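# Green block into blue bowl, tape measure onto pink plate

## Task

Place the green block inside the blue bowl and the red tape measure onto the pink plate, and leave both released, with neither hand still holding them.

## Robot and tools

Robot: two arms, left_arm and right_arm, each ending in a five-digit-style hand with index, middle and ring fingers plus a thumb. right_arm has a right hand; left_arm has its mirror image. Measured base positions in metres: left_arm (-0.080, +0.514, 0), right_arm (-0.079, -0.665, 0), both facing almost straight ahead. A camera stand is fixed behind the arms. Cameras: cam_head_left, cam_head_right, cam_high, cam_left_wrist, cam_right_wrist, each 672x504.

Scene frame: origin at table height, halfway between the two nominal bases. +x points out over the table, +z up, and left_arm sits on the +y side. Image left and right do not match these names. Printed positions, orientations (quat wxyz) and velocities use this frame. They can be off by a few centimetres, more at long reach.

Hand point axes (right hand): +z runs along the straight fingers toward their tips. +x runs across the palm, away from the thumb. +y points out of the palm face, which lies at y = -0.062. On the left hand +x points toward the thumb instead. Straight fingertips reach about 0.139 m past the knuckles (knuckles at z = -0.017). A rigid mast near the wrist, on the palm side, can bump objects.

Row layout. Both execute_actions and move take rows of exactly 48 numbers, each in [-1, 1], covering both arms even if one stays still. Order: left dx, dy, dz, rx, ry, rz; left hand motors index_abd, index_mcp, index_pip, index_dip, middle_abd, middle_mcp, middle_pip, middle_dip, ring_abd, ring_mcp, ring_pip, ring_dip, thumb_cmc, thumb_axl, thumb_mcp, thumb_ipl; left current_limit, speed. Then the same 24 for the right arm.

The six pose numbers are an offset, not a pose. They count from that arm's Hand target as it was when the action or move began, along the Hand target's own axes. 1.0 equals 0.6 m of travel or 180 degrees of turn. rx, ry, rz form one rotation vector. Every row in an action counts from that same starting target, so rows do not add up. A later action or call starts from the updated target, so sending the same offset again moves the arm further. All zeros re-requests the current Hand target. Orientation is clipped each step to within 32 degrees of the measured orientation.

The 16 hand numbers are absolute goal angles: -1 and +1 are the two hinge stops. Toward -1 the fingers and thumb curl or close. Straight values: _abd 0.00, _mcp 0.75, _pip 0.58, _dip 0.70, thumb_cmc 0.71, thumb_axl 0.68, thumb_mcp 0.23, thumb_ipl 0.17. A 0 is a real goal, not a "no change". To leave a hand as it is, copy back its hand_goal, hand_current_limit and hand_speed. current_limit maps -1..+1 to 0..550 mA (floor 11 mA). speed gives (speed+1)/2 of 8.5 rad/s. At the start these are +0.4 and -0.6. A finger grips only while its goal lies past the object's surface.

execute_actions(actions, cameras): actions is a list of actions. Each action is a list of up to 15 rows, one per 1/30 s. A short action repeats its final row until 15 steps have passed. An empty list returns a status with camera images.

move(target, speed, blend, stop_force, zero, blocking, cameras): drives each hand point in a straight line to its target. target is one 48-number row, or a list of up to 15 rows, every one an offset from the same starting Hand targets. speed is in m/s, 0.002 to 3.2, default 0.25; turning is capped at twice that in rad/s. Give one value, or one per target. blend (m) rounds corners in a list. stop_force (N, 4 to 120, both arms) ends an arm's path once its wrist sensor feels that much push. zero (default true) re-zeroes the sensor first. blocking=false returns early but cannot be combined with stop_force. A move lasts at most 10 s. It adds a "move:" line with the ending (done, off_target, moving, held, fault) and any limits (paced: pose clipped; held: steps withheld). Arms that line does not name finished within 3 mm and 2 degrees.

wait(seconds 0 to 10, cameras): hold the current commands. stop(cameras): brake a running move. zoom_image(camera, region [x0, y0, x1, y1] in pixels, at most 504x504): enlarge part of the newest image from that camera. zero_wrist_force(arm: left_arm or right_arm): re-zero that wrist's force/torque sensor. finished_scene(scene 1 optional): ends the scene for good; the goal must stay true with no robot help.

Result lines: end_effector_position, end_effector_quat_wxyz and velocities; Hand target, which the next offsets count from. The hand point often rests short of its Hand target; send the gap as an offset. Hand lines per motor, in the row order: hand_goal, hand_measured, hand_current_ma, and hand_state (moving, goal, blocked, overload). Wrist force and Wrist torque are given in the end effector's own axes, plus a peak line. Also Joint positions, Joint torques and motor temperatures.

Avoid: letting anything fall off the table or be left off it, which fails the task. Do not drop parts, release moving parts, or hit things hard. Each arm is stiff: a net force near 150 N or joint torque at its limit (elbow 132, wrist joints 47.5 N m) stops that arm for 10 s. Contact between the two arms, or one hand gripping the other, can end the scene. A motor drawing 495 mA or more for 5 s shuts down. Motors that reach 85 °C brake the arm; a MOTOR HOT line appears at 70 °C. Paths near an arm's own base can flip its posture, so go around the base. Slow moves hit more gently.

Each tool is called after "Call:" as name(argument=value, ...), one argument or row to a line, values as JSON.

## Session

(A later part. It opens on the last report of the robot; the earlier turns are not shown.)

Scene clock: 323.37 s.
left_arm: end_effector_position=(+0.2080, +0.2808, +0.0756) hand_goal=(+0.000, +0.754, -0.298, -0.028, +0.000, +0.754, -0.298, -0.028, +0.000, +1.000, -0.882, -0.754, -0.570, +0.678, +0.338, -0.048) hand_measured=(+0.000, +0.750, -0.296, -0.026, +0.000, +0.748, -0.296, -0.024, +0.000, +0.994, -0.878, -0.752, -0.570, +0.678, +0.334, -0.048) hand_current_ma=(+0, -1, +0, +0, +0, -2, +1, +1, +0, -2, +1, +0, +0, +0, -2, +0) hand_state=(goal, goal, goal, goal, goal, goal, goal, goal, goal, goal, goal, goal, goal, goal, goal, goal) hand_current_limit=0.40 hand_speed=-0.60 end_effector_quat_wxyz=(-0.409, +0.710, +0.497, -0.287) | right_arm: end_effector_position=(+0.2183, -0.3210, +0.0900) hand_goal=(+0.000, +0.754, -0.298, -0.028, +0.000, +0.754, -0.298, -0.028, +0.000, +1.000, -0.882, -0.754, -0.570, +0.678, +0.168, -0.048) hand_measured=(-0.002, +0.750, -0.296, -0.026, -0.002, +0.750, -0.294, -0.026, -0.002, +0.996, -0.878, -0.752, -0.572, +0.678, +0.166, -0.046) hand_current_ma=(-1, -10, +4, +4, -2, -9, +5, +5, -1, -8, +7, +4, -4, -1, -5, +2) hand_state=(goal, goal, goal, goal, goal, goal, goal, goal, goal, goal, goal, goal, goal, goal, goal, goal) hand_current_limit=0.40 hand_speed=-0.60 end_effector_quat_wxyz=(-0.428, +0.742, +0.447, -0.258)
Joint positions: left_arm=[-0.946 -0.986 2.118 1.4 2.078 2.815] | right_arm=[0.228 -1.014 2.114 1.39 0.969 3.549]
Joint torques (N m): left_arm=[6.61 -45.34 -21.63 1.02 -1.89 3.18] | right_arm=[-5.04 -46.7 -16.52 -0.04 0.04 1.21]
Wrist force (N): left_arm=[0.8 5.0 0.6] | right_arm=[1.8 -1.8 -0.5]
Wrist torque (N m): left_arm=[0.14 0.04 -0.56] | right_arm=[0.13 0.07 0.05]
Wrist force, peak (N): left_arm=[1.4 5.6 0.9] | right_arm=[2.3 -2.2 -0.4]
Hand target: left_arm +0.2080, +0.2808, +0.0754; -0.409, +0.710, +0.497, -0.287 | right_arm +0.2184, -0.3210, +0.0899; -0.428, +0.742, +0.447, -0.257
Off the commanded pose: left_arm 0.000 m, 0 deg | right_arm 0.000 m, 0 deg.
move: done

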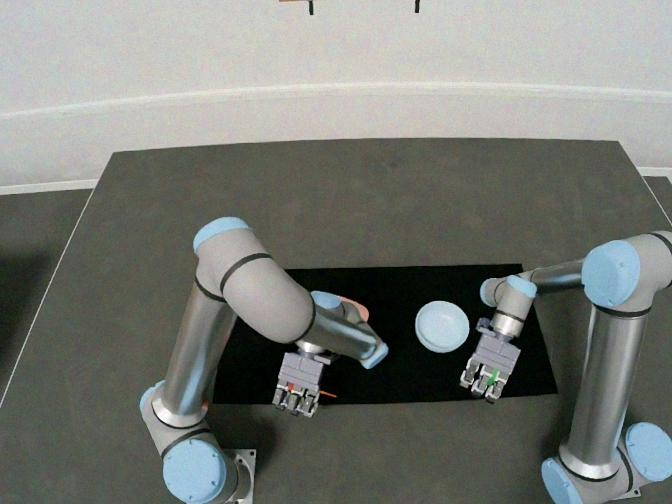

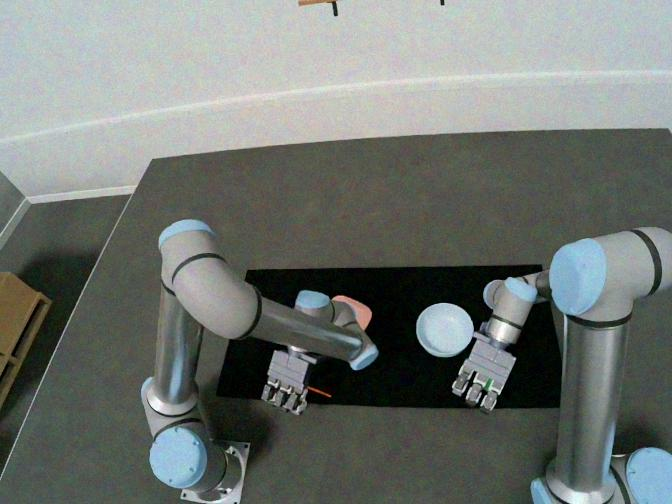

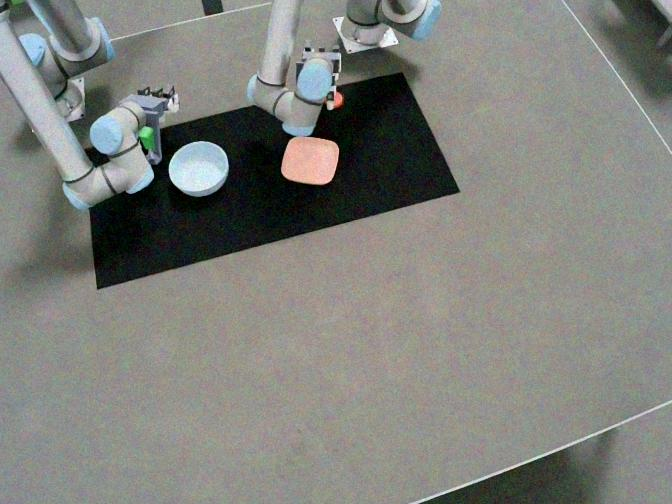

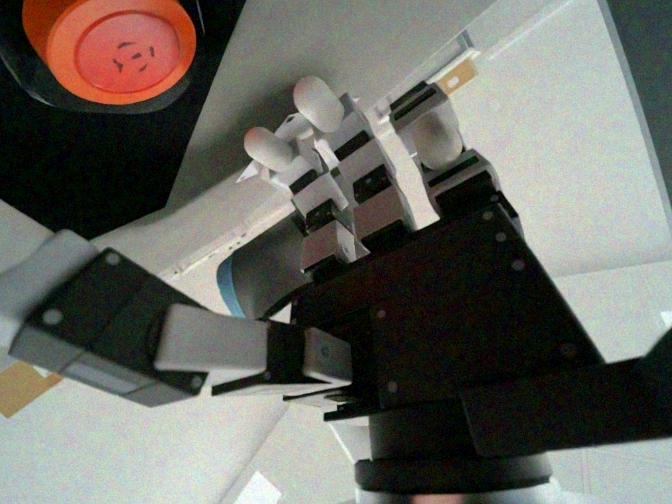

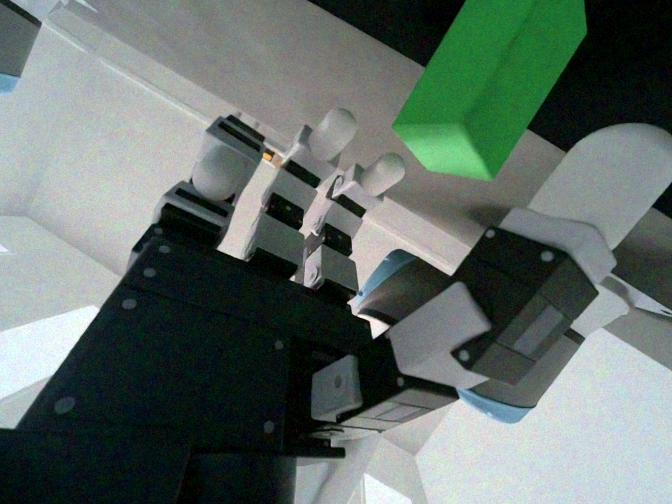

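Call:
move(
  target=[
    [0,0.0577,0.0333,0,0,0, 0,0.753,-0.299,-0.029, 0,0.753,-0.299,-0.029, 0,1.0,-0.883,-0.754, -0.571,0.678,0.337,-0.0486, 0.4,-0.6, 0,0.0693,0.04,0,0,0, 0,0.753,-0.299,-0.029, 0,0.753,-0.299,-0.029, 0,1.0,-0.883,-0.754, -0.571,0.678,0.1685,-0.0486, 0.4,-0.6],
  ],
  speed=0.06,
  stop_force=10,
  cameras=["cam_left_wrist","cam_right_wrist","cam_high","cam_head_left"],
)

Call:
zoom_image(
  camera="cam_high",
  region=[260, 20, 400, 140],
)

Call:
zoom_image(
  camera="cam_head_left",
  region=[230, 330, 350, 430],
)

Scene clock: 349.63 s.
left_arm: end_effector_position=(+0.2080, +0.2808, +0.0354) hand_goal=(+0.000, +0.754, -0.298, -0.028, +0.000, +0.754, -0.298, -0.028, +0.000, +1.000, -0.882, -0.754, -0.570, +0.678, +0.338, -0.048) hand_measured=(+0.000, +0.750, -0.296, -0.026, +0.000, +0.748, -0.296, -0.024, +0.000, +0.994, -0.878, -0.752, -0.570, +0.678, +0.334, -0.048) hand_current_ma=(+0, -1, +0, +0, +0, -2, +1, +1, +0, -2, +1, +0, +0, +0, -2, +0) hand_state=(goal, goal, goal, goal, goal, goal, goal, goal, goal, goal, goal, goal, goal, goal, goal, goal) hand_current_limit=0.40 hand_speed=-0.60 end_effector_quat_wxyz=(-0.409, +0.710, +0.497, -0.287) | right_arm: end_effector_position=(+0.2184, -0.3210, +0.0419) hand_goal=(+0.000, +0.754, -0.298, -0.028, +0.000, +0.754, -0.298, -0.028, +0.000, +1.000, -0.882, -0.754, -0.570, +0.678, +0.168, -0.048) hand_measured=(-0.002, +0.750, -0.296, -0.026, -0.002, +0.750, -0.294, -0.026, -0.002, +0.996, -0.878, -0.752, -0.572, +0.678, +0.166, -0.046) hand_current_ma=(-1, -10, +4, +4, -2, -9, +5, +5, -1, -8, +7, +4, -4, -1, -5, +2) hand_state=(goal, goal, goal, goal, goal, goal, goal, goal, goal, goal, goal, goal, goal, goal, goal, goal) hand_current_limit=0.40 hand_speed=-0.60 end_effector_quat_wxyz=(-0.428, +0.742, +0.447, -0.257)
Joint positions: left_arm=[-0.946 -0.916 2.115 1.333 2.078 2.815] | right_arm=[0.228 -0.931 2.111 1.309 0.969 3.549]
Joint torques (N m): left_arm=[-5.28 -47.35 -19.11 1.77 1.52 -0.68] | right_arm=[3.15 -49.93 -22.43 -0.05 -2.36 1.94]
Wrist force (N): left_arm=[0.9 4.6 0.5] | right_arm=[1.6 -1.1 -0.3]
Wrist torque (N m): left_arm=[0.14 0.01 -0.54] | right_arm=[0.21 0.11 0.06]
Wrist force, peak (N): left_arm=[0.9 5.2 1.0] | right_arm=[2.0 -2.4 -1.0]
Hand target: left_arm +0.2080, +0.2808, +0.0354; -0.409, +0.710, +0.497, -0.287 | right_arm +0.2184, -0.3210, +0.0419; -0.428, +0.742, +0.447, -0.257
Off the commanded pose: left_arm 0.000 m, 0 deg | right_arm 0.000 m, 0 deg.
move: done
Images, in order (width x height): cam_head_left 672x504, cam_high 672x504, cam_left_wrist 672x504, cam_right_wrist 672x504.

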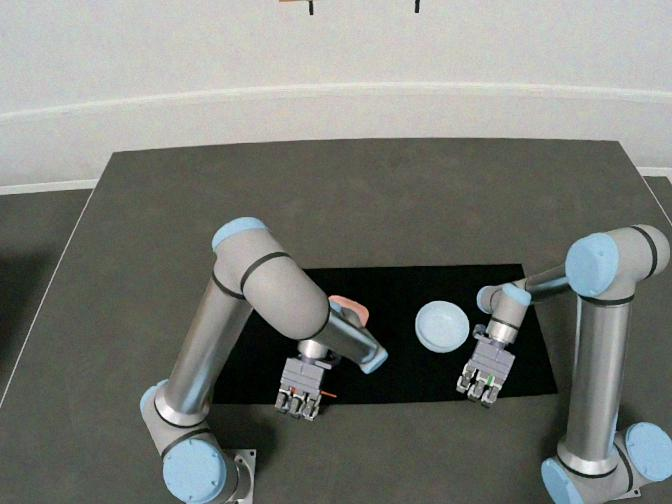

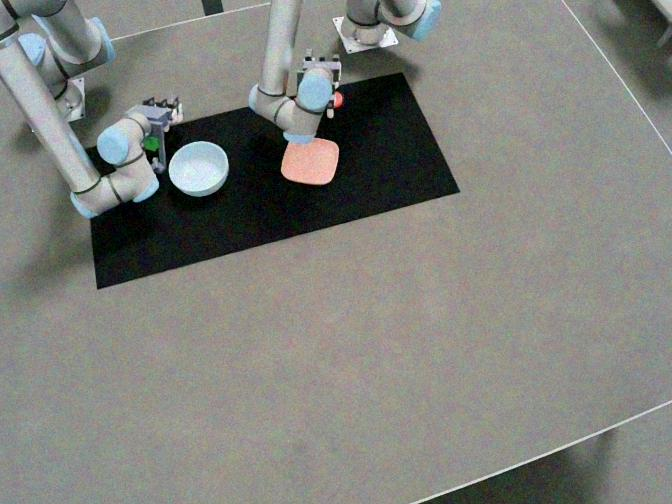

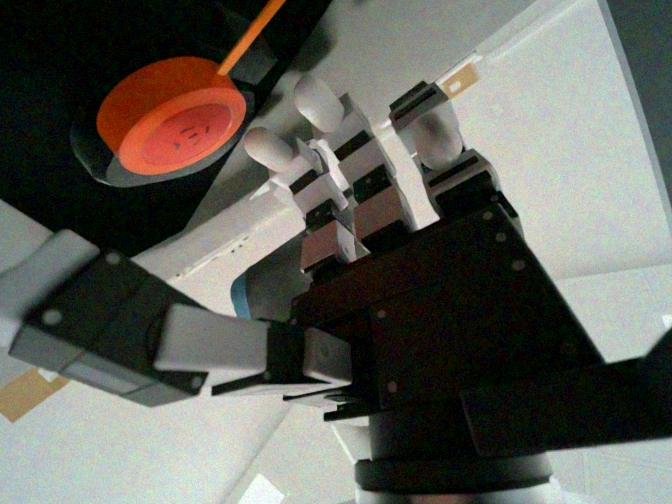

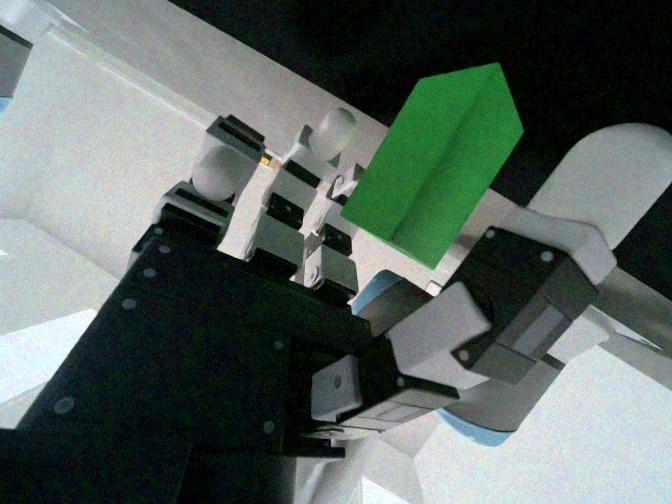

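Scaled by 3.600 from the camera's 672x504 image, which has a finer 960x720 frame.

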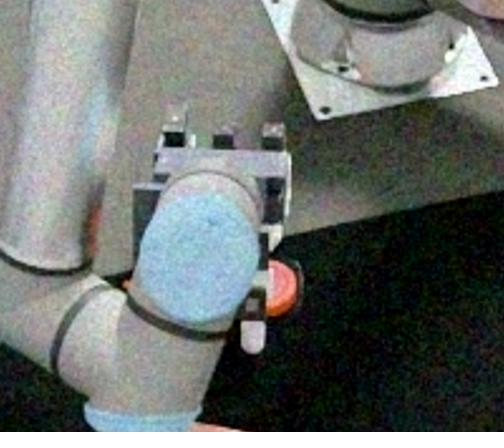

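Scaled by 4.200 from the camera's 672x504 image, which has a finer 960x720 frame.

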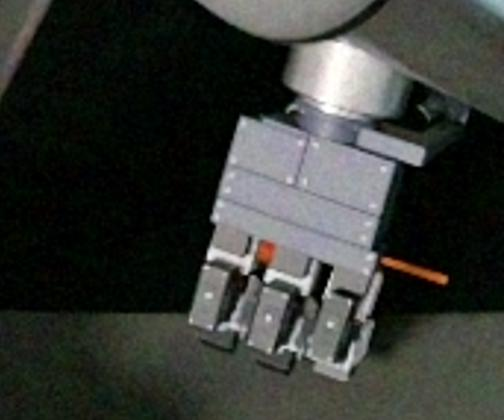

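Call:
move(
  target=[
    [0,0.0174,-0.0035,0,0,0, 0,0.753,-0.299,-0.029, 0,0.753,-0.299,-0.029, 0,1.0,-0.883,-0.754, -0.571,0.678,0.337,-0.0486, 0.4,-0.6, 0,0,0,0,0,0, 0,0.274,-0.299,-0.029, 0,0.274,-0.299,-0.029, 0,1.0,-0.883,-0.754, -0.571,0.678,-0.112,-0.0486, 0.4,-0.85],
  ],
  speed=0.03,
  stop_force=7,
  cameras=["cam_left_wrist","cam_right_wrist","cam_head_left"],
)

Scene clock: 372.03 s.
left_arm: end_effector_position=(+0.2146, +0.2783, +0.0274) hand_goal=(+0.000, +0.754, -0.298, -0.028, +0.000, +0.754, -0.298, -0.028, +0.000, +1.000, -0.882, -0.754, -0.570, +0.678, +0.338, -0.048) hand_measured=(+0.000, +0.750, -0.296, -0.026, +0.000, +0.748, -0.296, -0.024, +0.000, +0.994, -0.878, -0.752, -0.570, +0.678, +0.334, -0.048) hand_current_ma=(+0, -1, +0, +0, +0, -2, +1, +1, +0, -2, +1, +0, +0, +0, -2, +0) hand_state=(goal, goal, goal, goal, goal, goal, goal, goal, goal, goal, goal, goal, goal, goal, goal, goal) hand_current_limit=0.40 hand_speed=-0.60 end_effector_quat_wxyz=(-0.409, +0.710, +0.497, -0.287) | right_arm: end_effector_position=(+0.2184, -0.3210, +0.0419) hand_goal=(+0.000, +0.274, -0.298, -0.028, +0.000, +0.274, -0.298, -0.028, +0.000, +1.000, -0.882, -0.754, -0.570, +0.678, -0.112, -0.048) hand_measured=(+0.000, +0.460, -0.280, -0.026, -0.002, +0.274, -0.294, -0.026, -0.002, +0.996, -0.878, -0.752, -0.582, +0.672, -0.046, -0.032) hand_current_ma=(+0, +385, +45, +4, -2, +0, +5, +5, -1, -8, +7, +4, -30, -13, +304, +58) hand_state=(goal, blocked, goal, goal, goal, goal, goal, goal, goal, goal, goal, goal, goal, goal, blocked, goal) hand_current_limit=0.40 hand_speed=-0.85 end_effector_quat_wxyz=(-0.428, +0.742, +0.447, -0.257)
Joint positions: left_arm=[-0.939 -0.896 2.1 1.331 2.072 2.82] | right_arm=[0.228 -0.931 2.111 1.309 0.969 3.549]
Joint torques (N m): left_arm=[8.88 -51.11 -19.87 1.49 -1.84 3.44] | right_arm=[17.37 -49.98 -22.24 0.68 -3.6 2.04]
Wrist force (N): left_arm=[0.8 4.9 0.8] | right_arm=[1.1 -3.6 -0.8]
Wrist torque (N m): left_arm=[0.13 0.01 -0.54] | right_arm=[0.13 0.11 0.11]
Wrist force, peak (N): left_arm=[1.2 5.1 0.7] | right_arm=[1.1 -4.2 -1.1]
Hand target: left_arm +0.2146, +0.2783, +0.0274; -0.409, +0.710, +0.497, -0.287 | right_arm +0.2184, -0.3210, +0.0419; -0.428, +0.742, +0.447, -0.257
Off the commanded pose: left_arm 0.000 m, 0 deg | right_arm 0.000 m, 0 deg.
move: done
Images, in order (width x height): cam_head_left 672x504, cam_left_wrist 672x504, cam_right_wrist 672x504.

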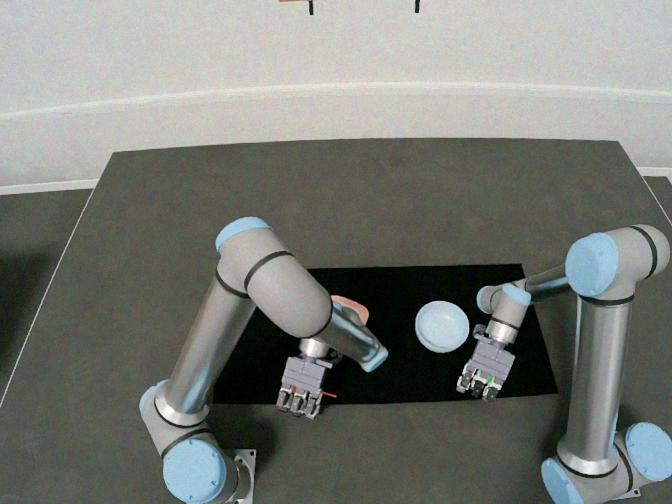

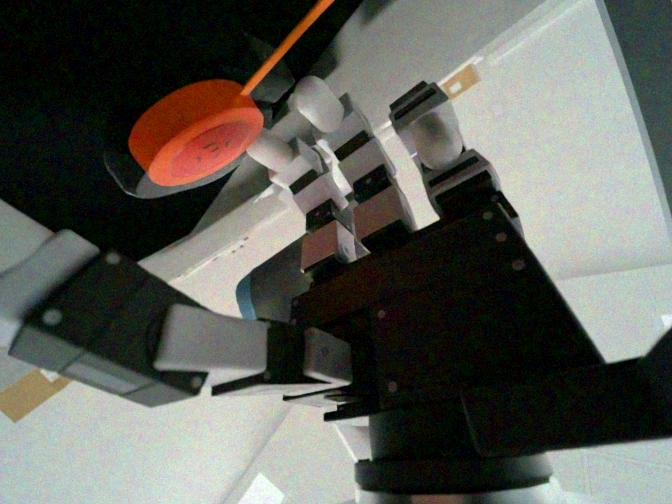

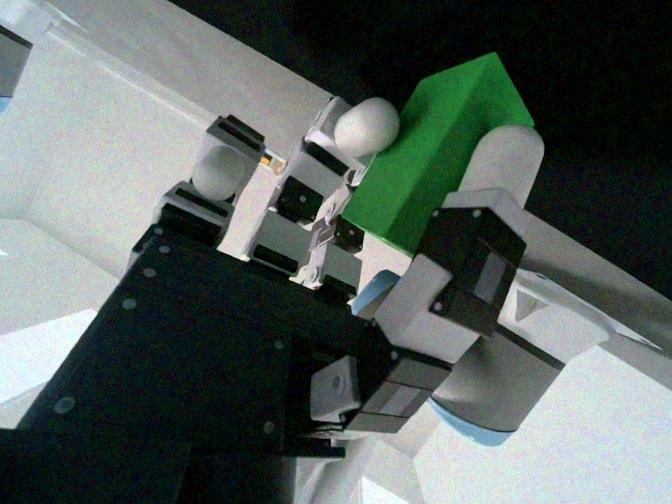

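Call:
zoom_image(
  camera="cam_left_wrist",
  region=[0, 0, 400, 300],
)

Call:
zoom_image(
  camera="cam_right_wrist",
  region=[250, 0, 600, 300],
)

Call:
zoom_image(
  camera="cam_head_left",
  region=[420, 300, 560, 420],
)

Scaled by 1.260 from the camera's 672x504 image, which has a finer 960x720 frame.

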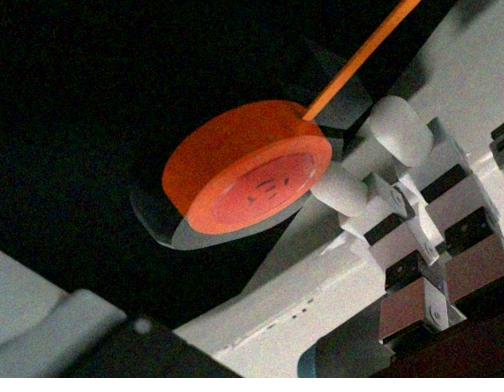

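Scaled by 1.440 from the camera's 672x504 image, which has a finer 960x720 frame.

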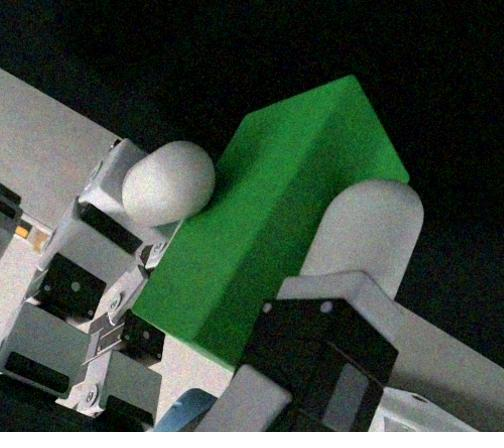

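Scaled by 3.600 from the camera's 672x504 image, which has a finer 960x720 frame.

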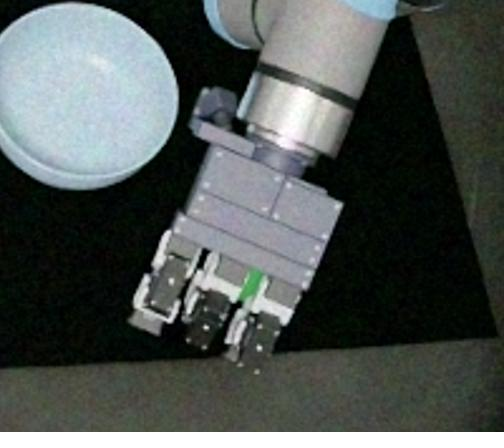

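Call:
move(
  target=[
    [0,-0.005,0.0087,0,0,0, 0,0.753,-0.299,-0.029, 0,0.753,-0.299,-0.029, 0,1.0,-0.883,-0.754, -0.571,0.678,0.337,-0.0486, 0.4,-0.6, 0,0,0,0,0,0, 0,0.753,-0.299,-0.029, 0,0.753,-0.299,-0.029, 0,1.0,-0.883,-0.754, -0.571,0.678,0.1685,-0.0486, 0.4,-0.7],
    [0,-0.005,0.0087,0,0,0, 0,0.753,-0.299,-0.029, 0,0.753,-0.299,-0.029, 0,1.0,-0.883,-0.754, -0.571,0.678,0.337,-0.0486, 0.4,-0.6, -0.0267,0,0,0,0,0, 0,0.753,-0.299,-0.029, 0,0.753,-0.299,-0.029, 0,1.0,-0.883,-0.754, -0.571,0.678,0.1685,-0.0486, 0.4,-0.7],
    [0,-0.005,0.0087,0,0,0, 0,0.315,-0.299,-0.029, 0,0.315,-0.299,-0.029, 0,1.0,-0.883,-0.754, -0.571,0.678,-0.056,-0.0486, 0.4,-0.85, -0.0267,0,0,0,0,0, 0,0.274,-0.299,-0.029, 0,0.274,-0.299,-0.029, 0,1.0,-0.883,-0.754, -0.571,0.678,-0.112,-0.0486, 0.4,-0.85],
  ],
  speed=0.04,
  cameras=["cam_left_wrist","cam_right_wrist","cam_head_left"],
)

Scene clock: 394.47 s.
left_arm: end_effector_position=(+0.2090, +0.2804, +0.0274) hand_goal=(+0.000, +0.316, -0.298, -0.028, +0.000, +0.316, -0.298, -0.028, +0.000, +1.000, -0.882, -0.754, -0.570, +0.678, -0.056, -0.048) hand_measured=(+0.000, +0.512, -0.282, -0.034, +0.000, +0.318, -0.296, -0.024, +0.000, +0.994, -0.878, -0.752, -0.570, +0.678, +0.132, -0.022) hand_current_ma=(+0, +385, +11, -2, +0, +0, +1, +1, +0, -2, +1, +0, +0, +0, +385, +34) hand_state=(goal, blocked, goal, goal, goal, goal, goal, goal, goal, goal, goal, goal, goal, goal, blocked, blocked) hand_current_limit=0.40 hand_speed=-0.85 end_effector_quat_wxyz=(-0.409, +0.710, +0.497, -0.287) | right_arm: end_effector_position=(+0.2109, -0.3352, +0.0419) hand_goal=(+0.000, +0.274, -0.298, -0.028, +0.000, +0.274, -0.298, -0.028, +0.000, +1.000, -0.882, -0.754, -0.570, +0.678, -0.112, -0.048) hand_measured=(+0.000, +0.274, -0.296, -0.026, -0.008, +0.342, -0.268, -0.018, -0.002, +0.996, -0.878, -0.752, -0.530, +0.696, -0.084, -0.040) hand_current_ma=(+0, +0, +4, +4, -16, +246, +85, +22, -1, -8, +7, +4, +126, +54, +110, +27) hand_state=(goal, goal, goal, goal, goal, blocked, blocked, goal, goal, goal, goal, goal, blocked, goal, blocked, goal) hand_current_limit=0.40 hand_speed=-0.85 end_effector_quat_wxyz=(-0.428, +0.742, +0.447, -0.257)
Joint positions: left_arm=[-0.945 -0.901 2.111 1.322 2.078 2.816] | right_arm=[0.204 -0.941 2.141 1.299 0.989 3.532]
Joint torques (N m): left_arm=[-10.78 -68.11 -5.42 1.84 2.83 -2.16] | right_arm=[-15.41 -83.32 -2.97 0.25 1.01 -1.56]
Wrist force (N): left_arm=[1.1 -1.4 -0.8] | right_arm=[1.4 -0.9 -0.3]
Wrist torque (N m): left_arm=[0.02 -0.01 -0.47] | right_arm=[0.24 0.18 0.27]
Wrist force, peak (N): left_arm=[1.0 5.2 0.7] | right_arm=[1.4 -4.5 -1.2]
Hand target: left_arm +0.2090, +0.2804, +0.0274; -0.409, +0.710, +0.497, -0.287 | right_arm +0.2109, -0.3352, +0.0419; -0.428, +0.742, +0.447, -0.257
Off the commanded pose: left_arm 0.000 m, 0 deg | right_arm 0.000 m, 0 deg.
move: done
Images, in order (width x height): cam_head_left 672x504, cam_left_wrist 672x504, cam_right_wrist 672x504.

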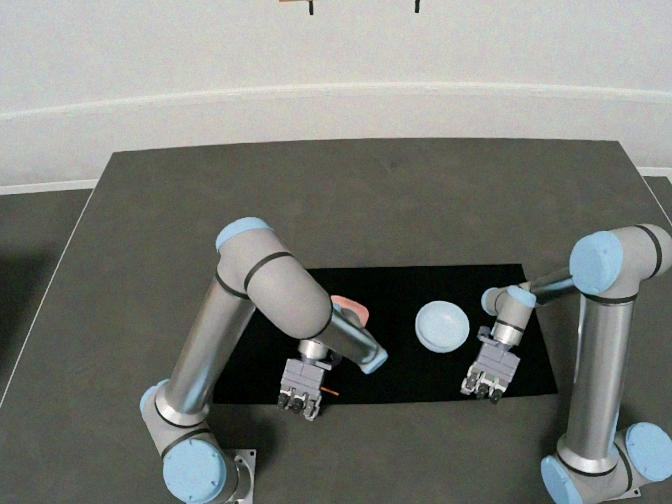

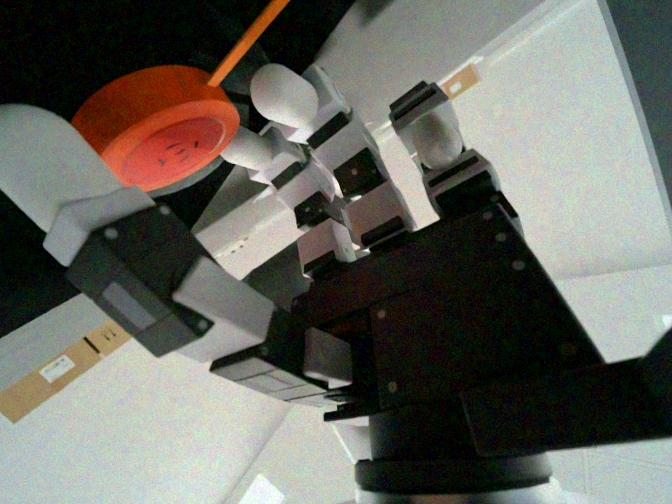

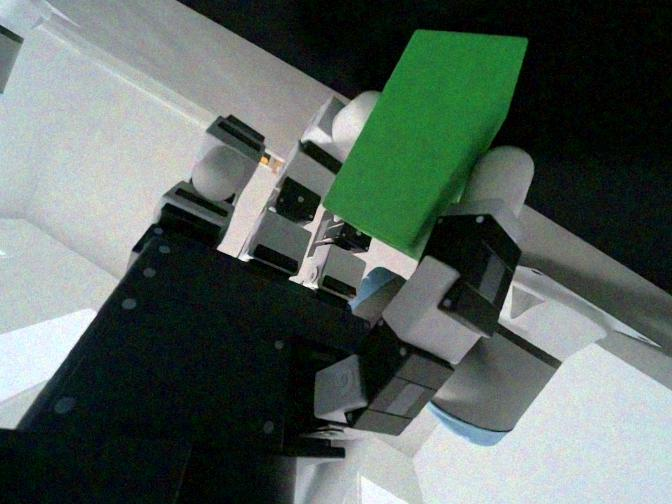

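Call:
move(
  target=[
    [0,0,0,0,0,0, 0,0.753,-0.299,-0.029, 0,0.753,-0.299,-0.029, 0,1.0,-0.883,-0.754, -0.571,0.678,0.337,-0.0486, 0.4,-0.7, 0,0,0,0,0,0, 0,0.753,-0.299,-0.029, 0,0.753,-0.299,-0.029, 0,1.0,-0.883,-0.754, -0.571,0.678,0.1685,-0.0486, 0.4,-0.7],
    [0.03,0,0,0,0,0, 0,0.753,-0.299,-0.029, 0,0.753,-0.299,-0.029, 0,1.0,-0.883,-0.754, -0.571,0.678,0.337,-0.0486, 0.4,-0.7, 0.02,0,0,0,0,0, 0,0.753,-0.299,-0.029, 0,0.753,-0.299,-0.029, 0,1.0,-0.883,-0.754, -0.571,0.678,0.1685,-0.0486, 0.4,-0.7],
    [0.03,0,0,0,0,0, 0,0.315,-0.299,-0.029, 0,0.315,-0.299,-0.029, 0,1.0,-0.883,-0.754, -0.571,0.678,-0.056,-0.0486, 0.4,-0.85, 0.02,0,0,0,0,0, 0,0.274,-0.299,-0.029, 0,0.274,-0.299,-0.029, 0,1.0,-0.883,-0.754, -0.571,0.678,-0.112,-0.0486, 0.4,-0.85],
  ],
  speed=0.04,
  cameras=["cam_left_wrist","cam_right_wrist","cam_head_left"],
)

Scene clock: 408.73 s.
left_arm: end_effector_position=(+0.2151, +0.2973, +0.0274) hand_goal=(+0.000, +0.316, -0.298, -0.028, +0.000, +0.316, -0.298, -0.028, +0.000, +1.000, -0.882, -0.754, -0.570, +0.678, -0.056, -0.048) hand_measured=(+0.000, +0.458, -0.272, -0.030, +0.000, +0.410, -0.272, -0.022, +0.000, +0.994, -0.878, -0.752, -0.566, +0.678, +0.142, -0.006) hand_current_ma=(+0, +385, +22, +0, +0, +212, +21, +2, +0, -2, +1, +0, +1, +0, +385, +79) hand_state=(goal, blocked, blocked, goal, goal, blocked, blocked, goal, goal, goal, goal, goal, goal, goal, blocked, blocked) hand_current_limit=0.40 hand_speed=-0.85 end_effector_quat_wxyz=(-0.409, +0.710, +0.497, -0.287) | right_arm: end_effector_position=(+0.2165, -0.3246, +0.0419) hand_goal=(+0.000, +0.274, -0.298, -0.028, +0.000, +0.274, -0.298, -0.028, +0.000, +1.000, -0.882, -0.754, -0.570, +0.678, -0.112, -0.048) hand_measured=(+0.004, +0.334, -0.280, -0.024, -0.008, +0.332, -0.272, -0.020, -0.002, +0.996, -0.878, -0.752, -0.548, +0.682, -0.064, -0.032) hand_current_ma=(+5, +209, +46, +9, -16, +207, +71, +17, -1, -8, +7, +4, +59, +9, +204, +57) hand_state=(goal, blocked, goal, goal, goal, blocked, blocked, goal, goal, goal, goal, goal, blocked, goal, blocked, goal) hand_current_limit=0.40 hand_speed=-0.85 end_effector_quat_wxyz=(-0.428, +0.742, +0.447, -0.257)
Joint positions: left_arm=[-0.916 -0.903 2.122 1.323 2.053 2.835] | right_arm=[0.222 -0.933 2.119 1.306 0.974 3.545]
Joint torques (N m): left_arm=[9.09 -65.94 -5.55 2.74 -1.81 3.4] | right_arm=[16.44 -49.86 -22.16 7.54 -3.28 2.29]
Wrist force (N): left_arm=[0.4 -1.0 -0.4] | right_arm=[1.6 -0.8 0.0]
Wrist torque (N m): left_arm=[-0.14 0.05 -0.63] | right_arm=[0.21 0.14 0.04]
Wrist force, peak (N): left_arm=[0.9 5.2 0.8] | right_arm=[2.1 -1.8 -0.8]
Hand target: left_arm +0.2151, +0.2973, +0.0274; -0.409, +0.710, +0.497, -0.287 | right_arm +0.2165, -0.3246, +0.0419; -0.428, +0.742, +0.447, -0.257
Off the commanded pose: left_arm 0.000 m, 0 deg | right_arm 0.000 m, 0 deg.
move: done
Images, in order (width x height): cam_head_left 672x504, cam_left_wrist 672x504, cam_right_wrist 672x504.

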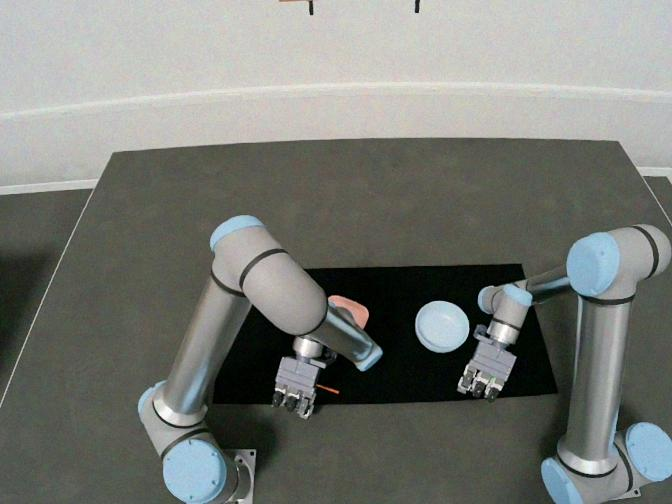

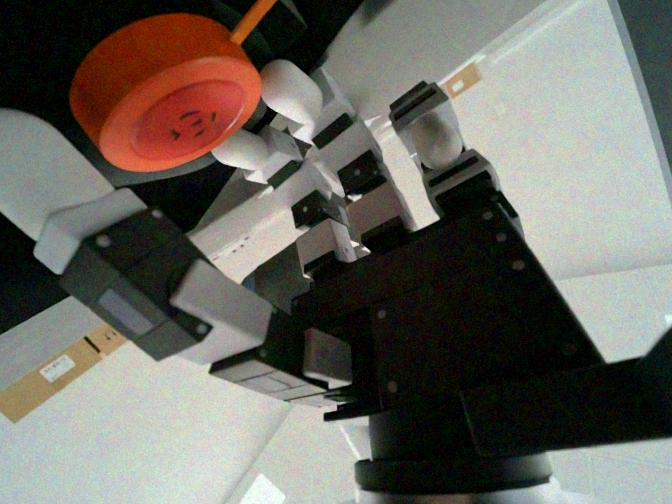

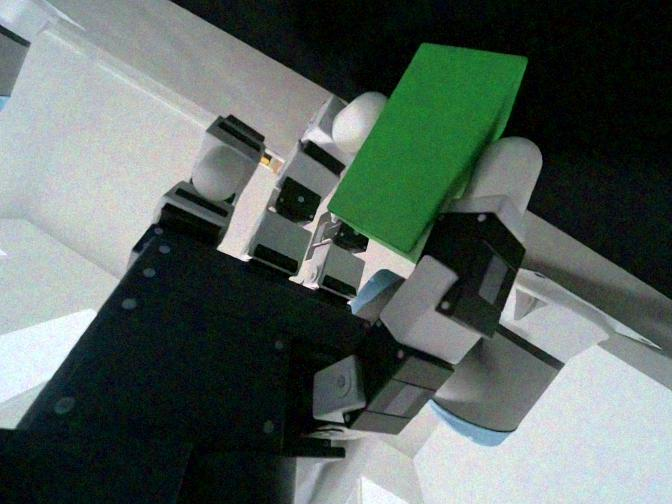

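Call:
move(
  target=[
    [0,0,0,0,0,0, 0,0.2,-0.299,-0.029, 0,0.2,-0.299,-0.029, 0,1.0,-0.883,-0.754, -0.571,0.678,-0.15,-0.0486, 0.55,-0.85, 0,0,0,0,0,0, 0,0.15,-0.299,-0.029, 0,0.15,-0.299,-0.029, 0,1.0,-0.883,-0.754, -0.571,0.678,-0.2,-0.0486, 0.5,-0.85],
    [0,-0.0433,-0.025,0,0,0, 0,0.2,-0.299,-0.029, 0,0.2,-0.299,-0.029, 0,1.0,-0.883,-0.754, -0.571,0.678,-0.15,-0.0486, 0.55,-0.85, 0,-0.0433,-0.025,0,0,0, 0,0.15,-0.299,-0.029, 0,0.15,-0.299,-0.029, 0,1.0,-0.883,-0.754, -0.571,0.678,-0.2,-0.0486, 0.5,-0.85],
  ],
  speed=0.05,
  cameras=["cam_left_wrist","cam_right_wrist","cam_head_left"],
)

Scene clock: 416.57 s.
left_arm: end_effector_position=(+0.2151, +0.2973, +0.0572) hand_goal=(+0.000, +0.200, -0.298, -0.028, +0.000, +0.200, -0.298, -0.028, +0.000, +1.000, -0.882, -0.754, -0.570, +0.678, -0.150, -0.048) hand_measured=(+0.000, +0.428, -0.258, -0.018, -0.004, +0.358, -0.260, -0.018, +0.000, +0.994, -0.878, -0.752, -0.542, +0.682, +0.142, +0.014) hand_current_ma=(+0, +426, +44, +4, -1, +426, +42, +5, +0, -2, +1, +0, +25, +1, +426, +157) hand_state=(goal, blocked, blocked, goal, goal, blocked, blocked, goal, goal, goal, goal, goal, blocked, goal, blocked, blocked) hand_current_limit=0.55 hand_speed=-0.85 end_effector_quat_wxyz=(-0.409, +0.710, +0.497, -0.287) | right_arm: end_effector_position=(+0.2165, -0.3246, +0.0717) hand_goal=(+0.000, +0.150, -0.298, -0.028, +0.000, +0.150, -0.298, -0.028, +0.000, +1.000, -0.882, -0.754, -0.570, +0.678, -0.200, -0.048) hand_measured=(+0.006, +0.278, -0.270, -0.022, -0.022, +0.264, -0.250, -0.010, -0.002, +0.996, -0.878, -0.752, -0.518, +0.690, -0.064, -0.022) hand_current_ma=(+11, +412, +78, +13, -48, +412, +147, +42, -1, -8, +7, +4, +166, +35, +413, +99) hand_state=(goal, blocked, blocked, goal, blocked, blocked, blocked, goal, goal, goal, goal, goal, blocked, goal, blocked, blocked) hand_current_limit=0.50 hand_speed=-0.85 end_effector_quat_wxyz=(-0.428, +0.742, +0.447, -0.257)
Joint positions: left_arm=[-0.916 -0.956 2.126 1.372 2.053 2.835] | right_arm=[0.222 -0.986 2.121 1.356 0.974 3.545]
Joint torques (N m): left_arm=[11.25 -69.85 -5.16 5.84 -1.94 3.55] | right_arm=[13.35 -83.46 -5.94 8.5 -1.89 1.09]
Wrist force (N): left_arm=[0.8 5.1 1.2] | right_arm=[2.1 -1.3 0.3]
Wrist torque (N m): left_arm=[0.11 0.02 -0.55] | right_arm=[0.13 0.07 0.05]
Wrist force, peak (N): left_arm=[0.9 5.4 1.2] | right_arm=[2.5 -1.6 0.1]
Hand target: left_arm +0.2151, +0.2973, +0.0574; -0.409, +0.710, +0.497, -0.287 | right_arm +0.2165, -0.3246, +0.0719; -0.428, +0.742, +0.447, -0.257
Off the commanded pose: left_arm 0.000 m, 0 deg | right_arm 0.000 m, 0 deg.
move: done
Images, in order (width x height): cam_head_left 672x504, cam_left_wrist 672x504, cam_right_wrist 672x504.

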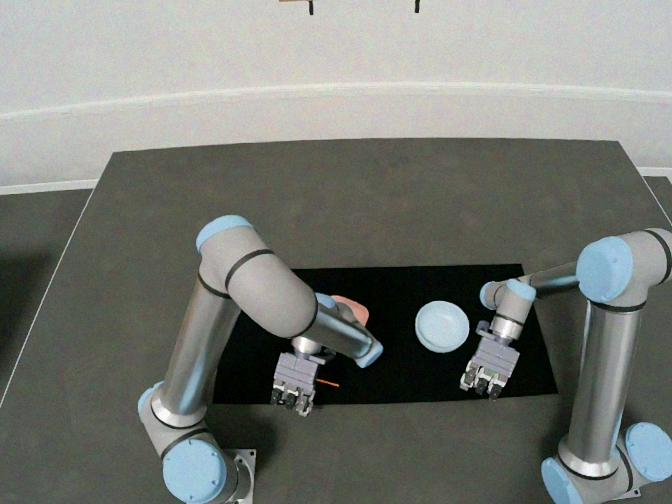

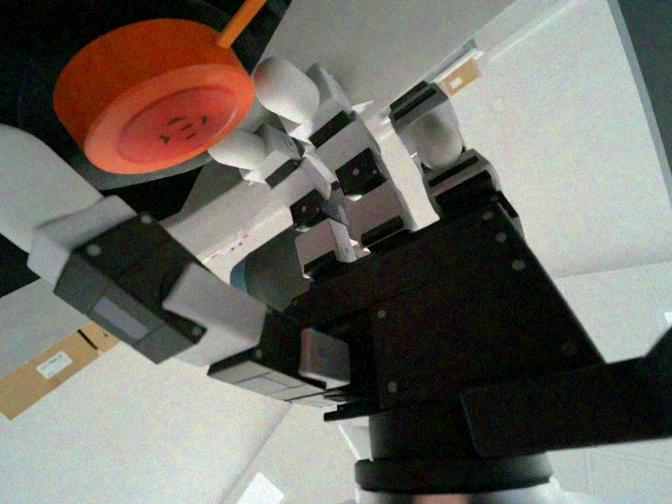

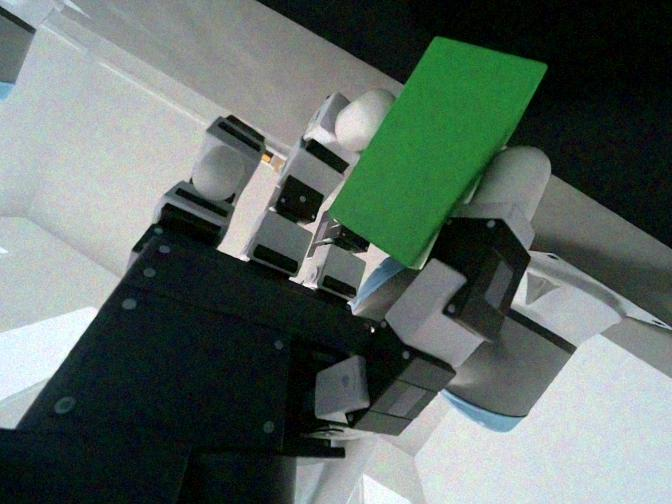

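Call:
move(
  target=[
    [-0.0185,-0.0822,-0.1577,0,0,0, 0,0.2,-0.299,-0.029, 0,0.2,-0.299,-0.029, 0,1.0,-0.883,-0.754, -0.571,0.678,-0.15,-0.0486, 0.55,-0.85, 0.0755,-0.138,-0.1207,0,0,0, 0,0.15,-0.299,-0.029, 0,0.15,-0.299,-0.029, 0,1.0,-0.883,-0.754, -0.571,0.678,-0.2,-0.0486, 0.5,-0.85],
    [-0.0691,0.0740,-0.4715,0,0,0, 0,0.2,-0.299,-0.029, 0,0.2,-0.299,-0.029, 0,1.0,-0.883,-0.754, -0.571,0.678,-0.15,-0.0486, 0.55,-0.85, 0.3287,-0.0767,-0.2273,0,0,0, 0,0.15,-0.299,-0.029, 0,0.15,-0.299,-0.029, 0,1.0,-0.883,-0.754, -0.571,0.678,-0.2,-0.0486, 0.5,-0.85],
  ],
  speed=0.15,
  blend=0.03,
  cameras=["all"],
)

Call:
zoom_image(
  camera="cam_head_left",
  region=[290, 240, 490, 390],
)

Call:
zoom_image(
  camera="cam_high",
  region=[140, 60, 380, 240],
)

Scene clock: 448.57 s.
left_arm: end_effector_position=(+0.4519, +0.1671, +0.1604) hand_goal=(+0.000, +0.200, -0.298, -0.028, +0.000, +0.200, -0.298, -0.028, +0.000, +1.000, -0.882, -0.754, -0.570, +0.678, -0.150, -0.048) hand_measured=(+0.000, +0.428, -0.258, -0.018, -0.004, +0.358, -0.260, -0.018, +0.000, +0.994, -0.878, -0.752, -0.542, +0.682, +0.142, +0.014) hand_current_ma=(+0, +426, +45, +4, -1, +426, +42, +5, +0, -2, +1, +0, +26, +1, +426, +159) hand_state=(goal, blocked, blocked, goal, goal, blocked, blocked, goal, goal, goal, goal, goal, blocked, goal, blocked, blocked) hand_current_limit=0.55 hand_speed=-0.85 end_effector_quat_wxyz=(-0.409, +0.710, +0.497, -0.287) | right_arm: end_effector_position=(+0.3928, -0.1950, +0.1800) hand_goal=(+0.000, +0.150, -0.298, -0.028, +0.000, +0.150, -0.298, -0.028, +0.000, +1.000, -0.882, -0.754, -0.570, +0.678, -0.200, -0.048) hand_measured=(+0.006, +0.278, -0.270, -0.022, -0.022, +0.262, -0.250, -0.010, -0.002, +0.996, -0.878, -0.752, -0.518, +0.690, -0.064, -0.022) hand_current_ma=(+11, +412, +78, +13, -49, +413, +148, +43, -1, -8, +7, +4, +167, +35, +412, +99) hand_state=(goal, blocked, blocked, goal, blocked, blocked, blocked, goal, goal, goal, goal, goal, blocked, goal, blocked, blocked) hand_current_limit=0.50 hand_speed=-0.85 end_effector_quat_wxyz=(-0.428, +0.742, +0.447, -0.257)
Joint positions: left_arm=[-0.776 -0.819 1.527 1.868 1.937 2.919] | right_arm=[0.344 -0.901 1.617 1.718 0.879 3.641]
Joint torques (N m): left_arm=[9.35 -76.15 -35.74 5.61 -1.59 3.59] | right_arm=[18.9 -70.67 -38.09 8.13 -3.95 2.55]
Wrist force (N): left_arm=[0.6 5.3 0.9] | right_arm=[2.0 -0.8 0.5]
Wrist torque (N m): left_arm=[0.20 0.08 -0.52] | right_arm=[0.21 0.05 0.05]
Wrist force, peak (N): left_arm=[0.8 5.8 1.8] | right_arm=[2.9 -0.8 0.4]
Hand target: left_arm +0.4521, +0.1670, +0.1604; -0.409, +0.710, +0.497, -0.287 | right_arm +0.3929, -0.1949, +0.1800; -0.428, +0.742, +0.447, -0.257
Off the commanded pose: left_arm 0.000 m, 0 deg | right_arm 0.000 m, 0 deg.
move: done

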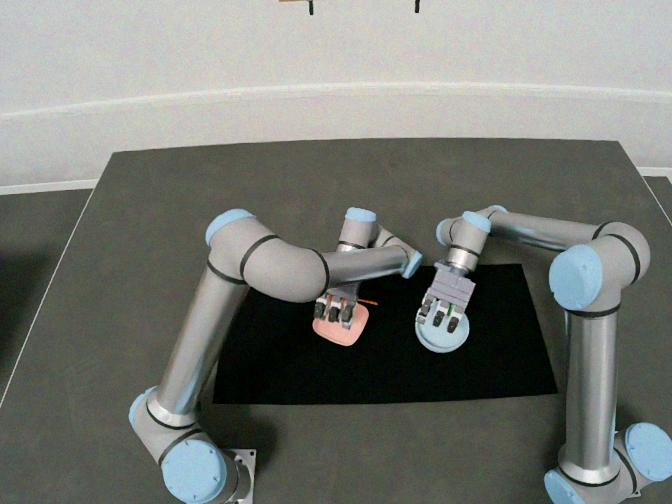

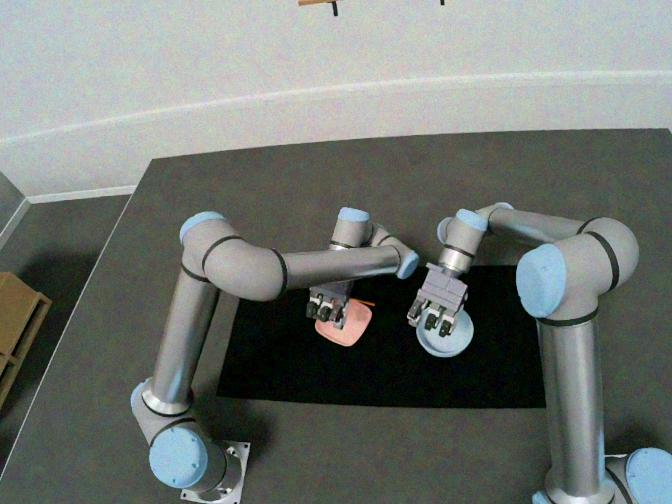

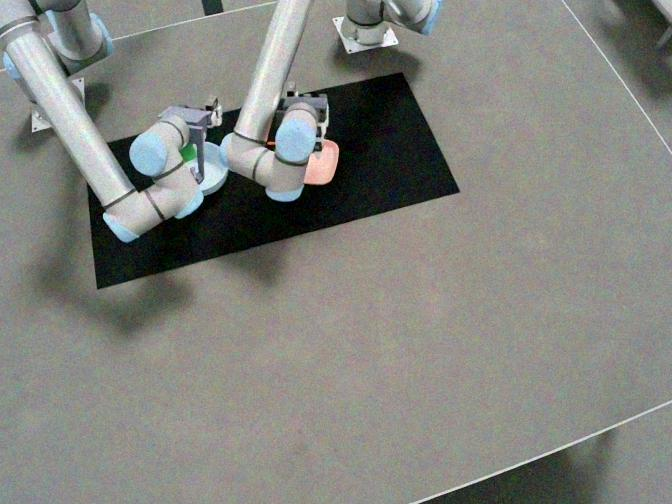

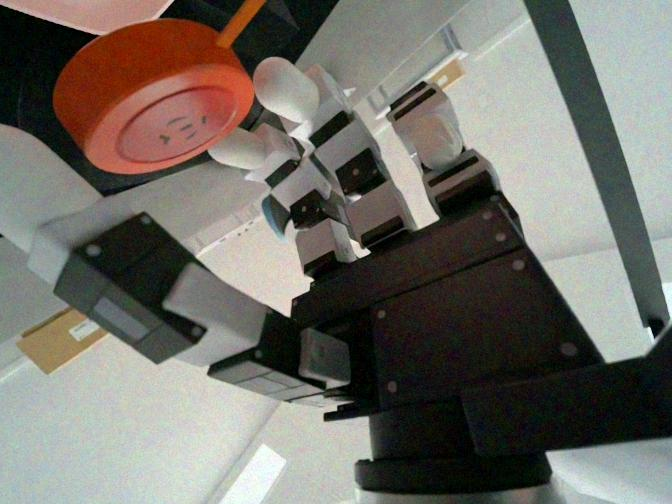

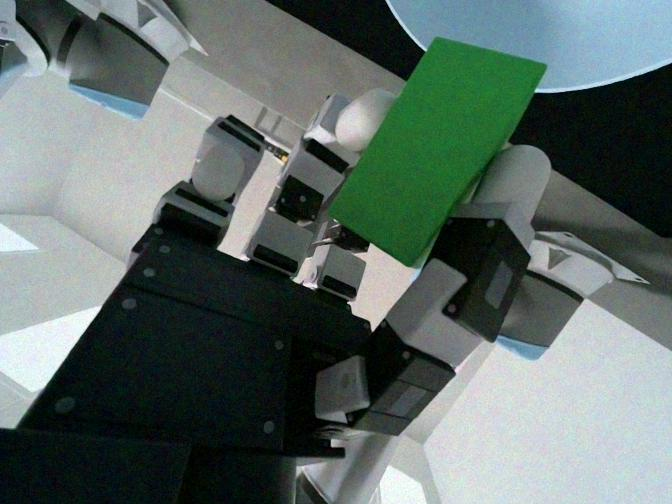

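Scaled by 2.520 from the camera's 672x504 image, which has a finer 960x720 frame.

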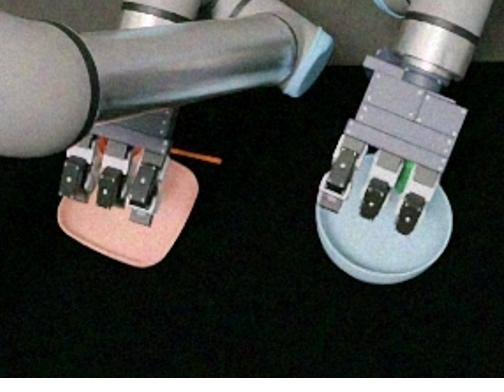

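Scaled by 2.100 from the camera's 672x504 image, which has a finer 960x720 frame.

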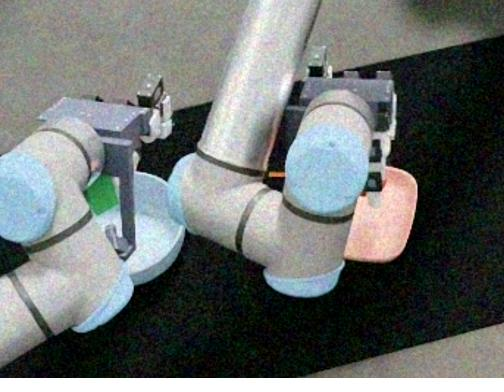

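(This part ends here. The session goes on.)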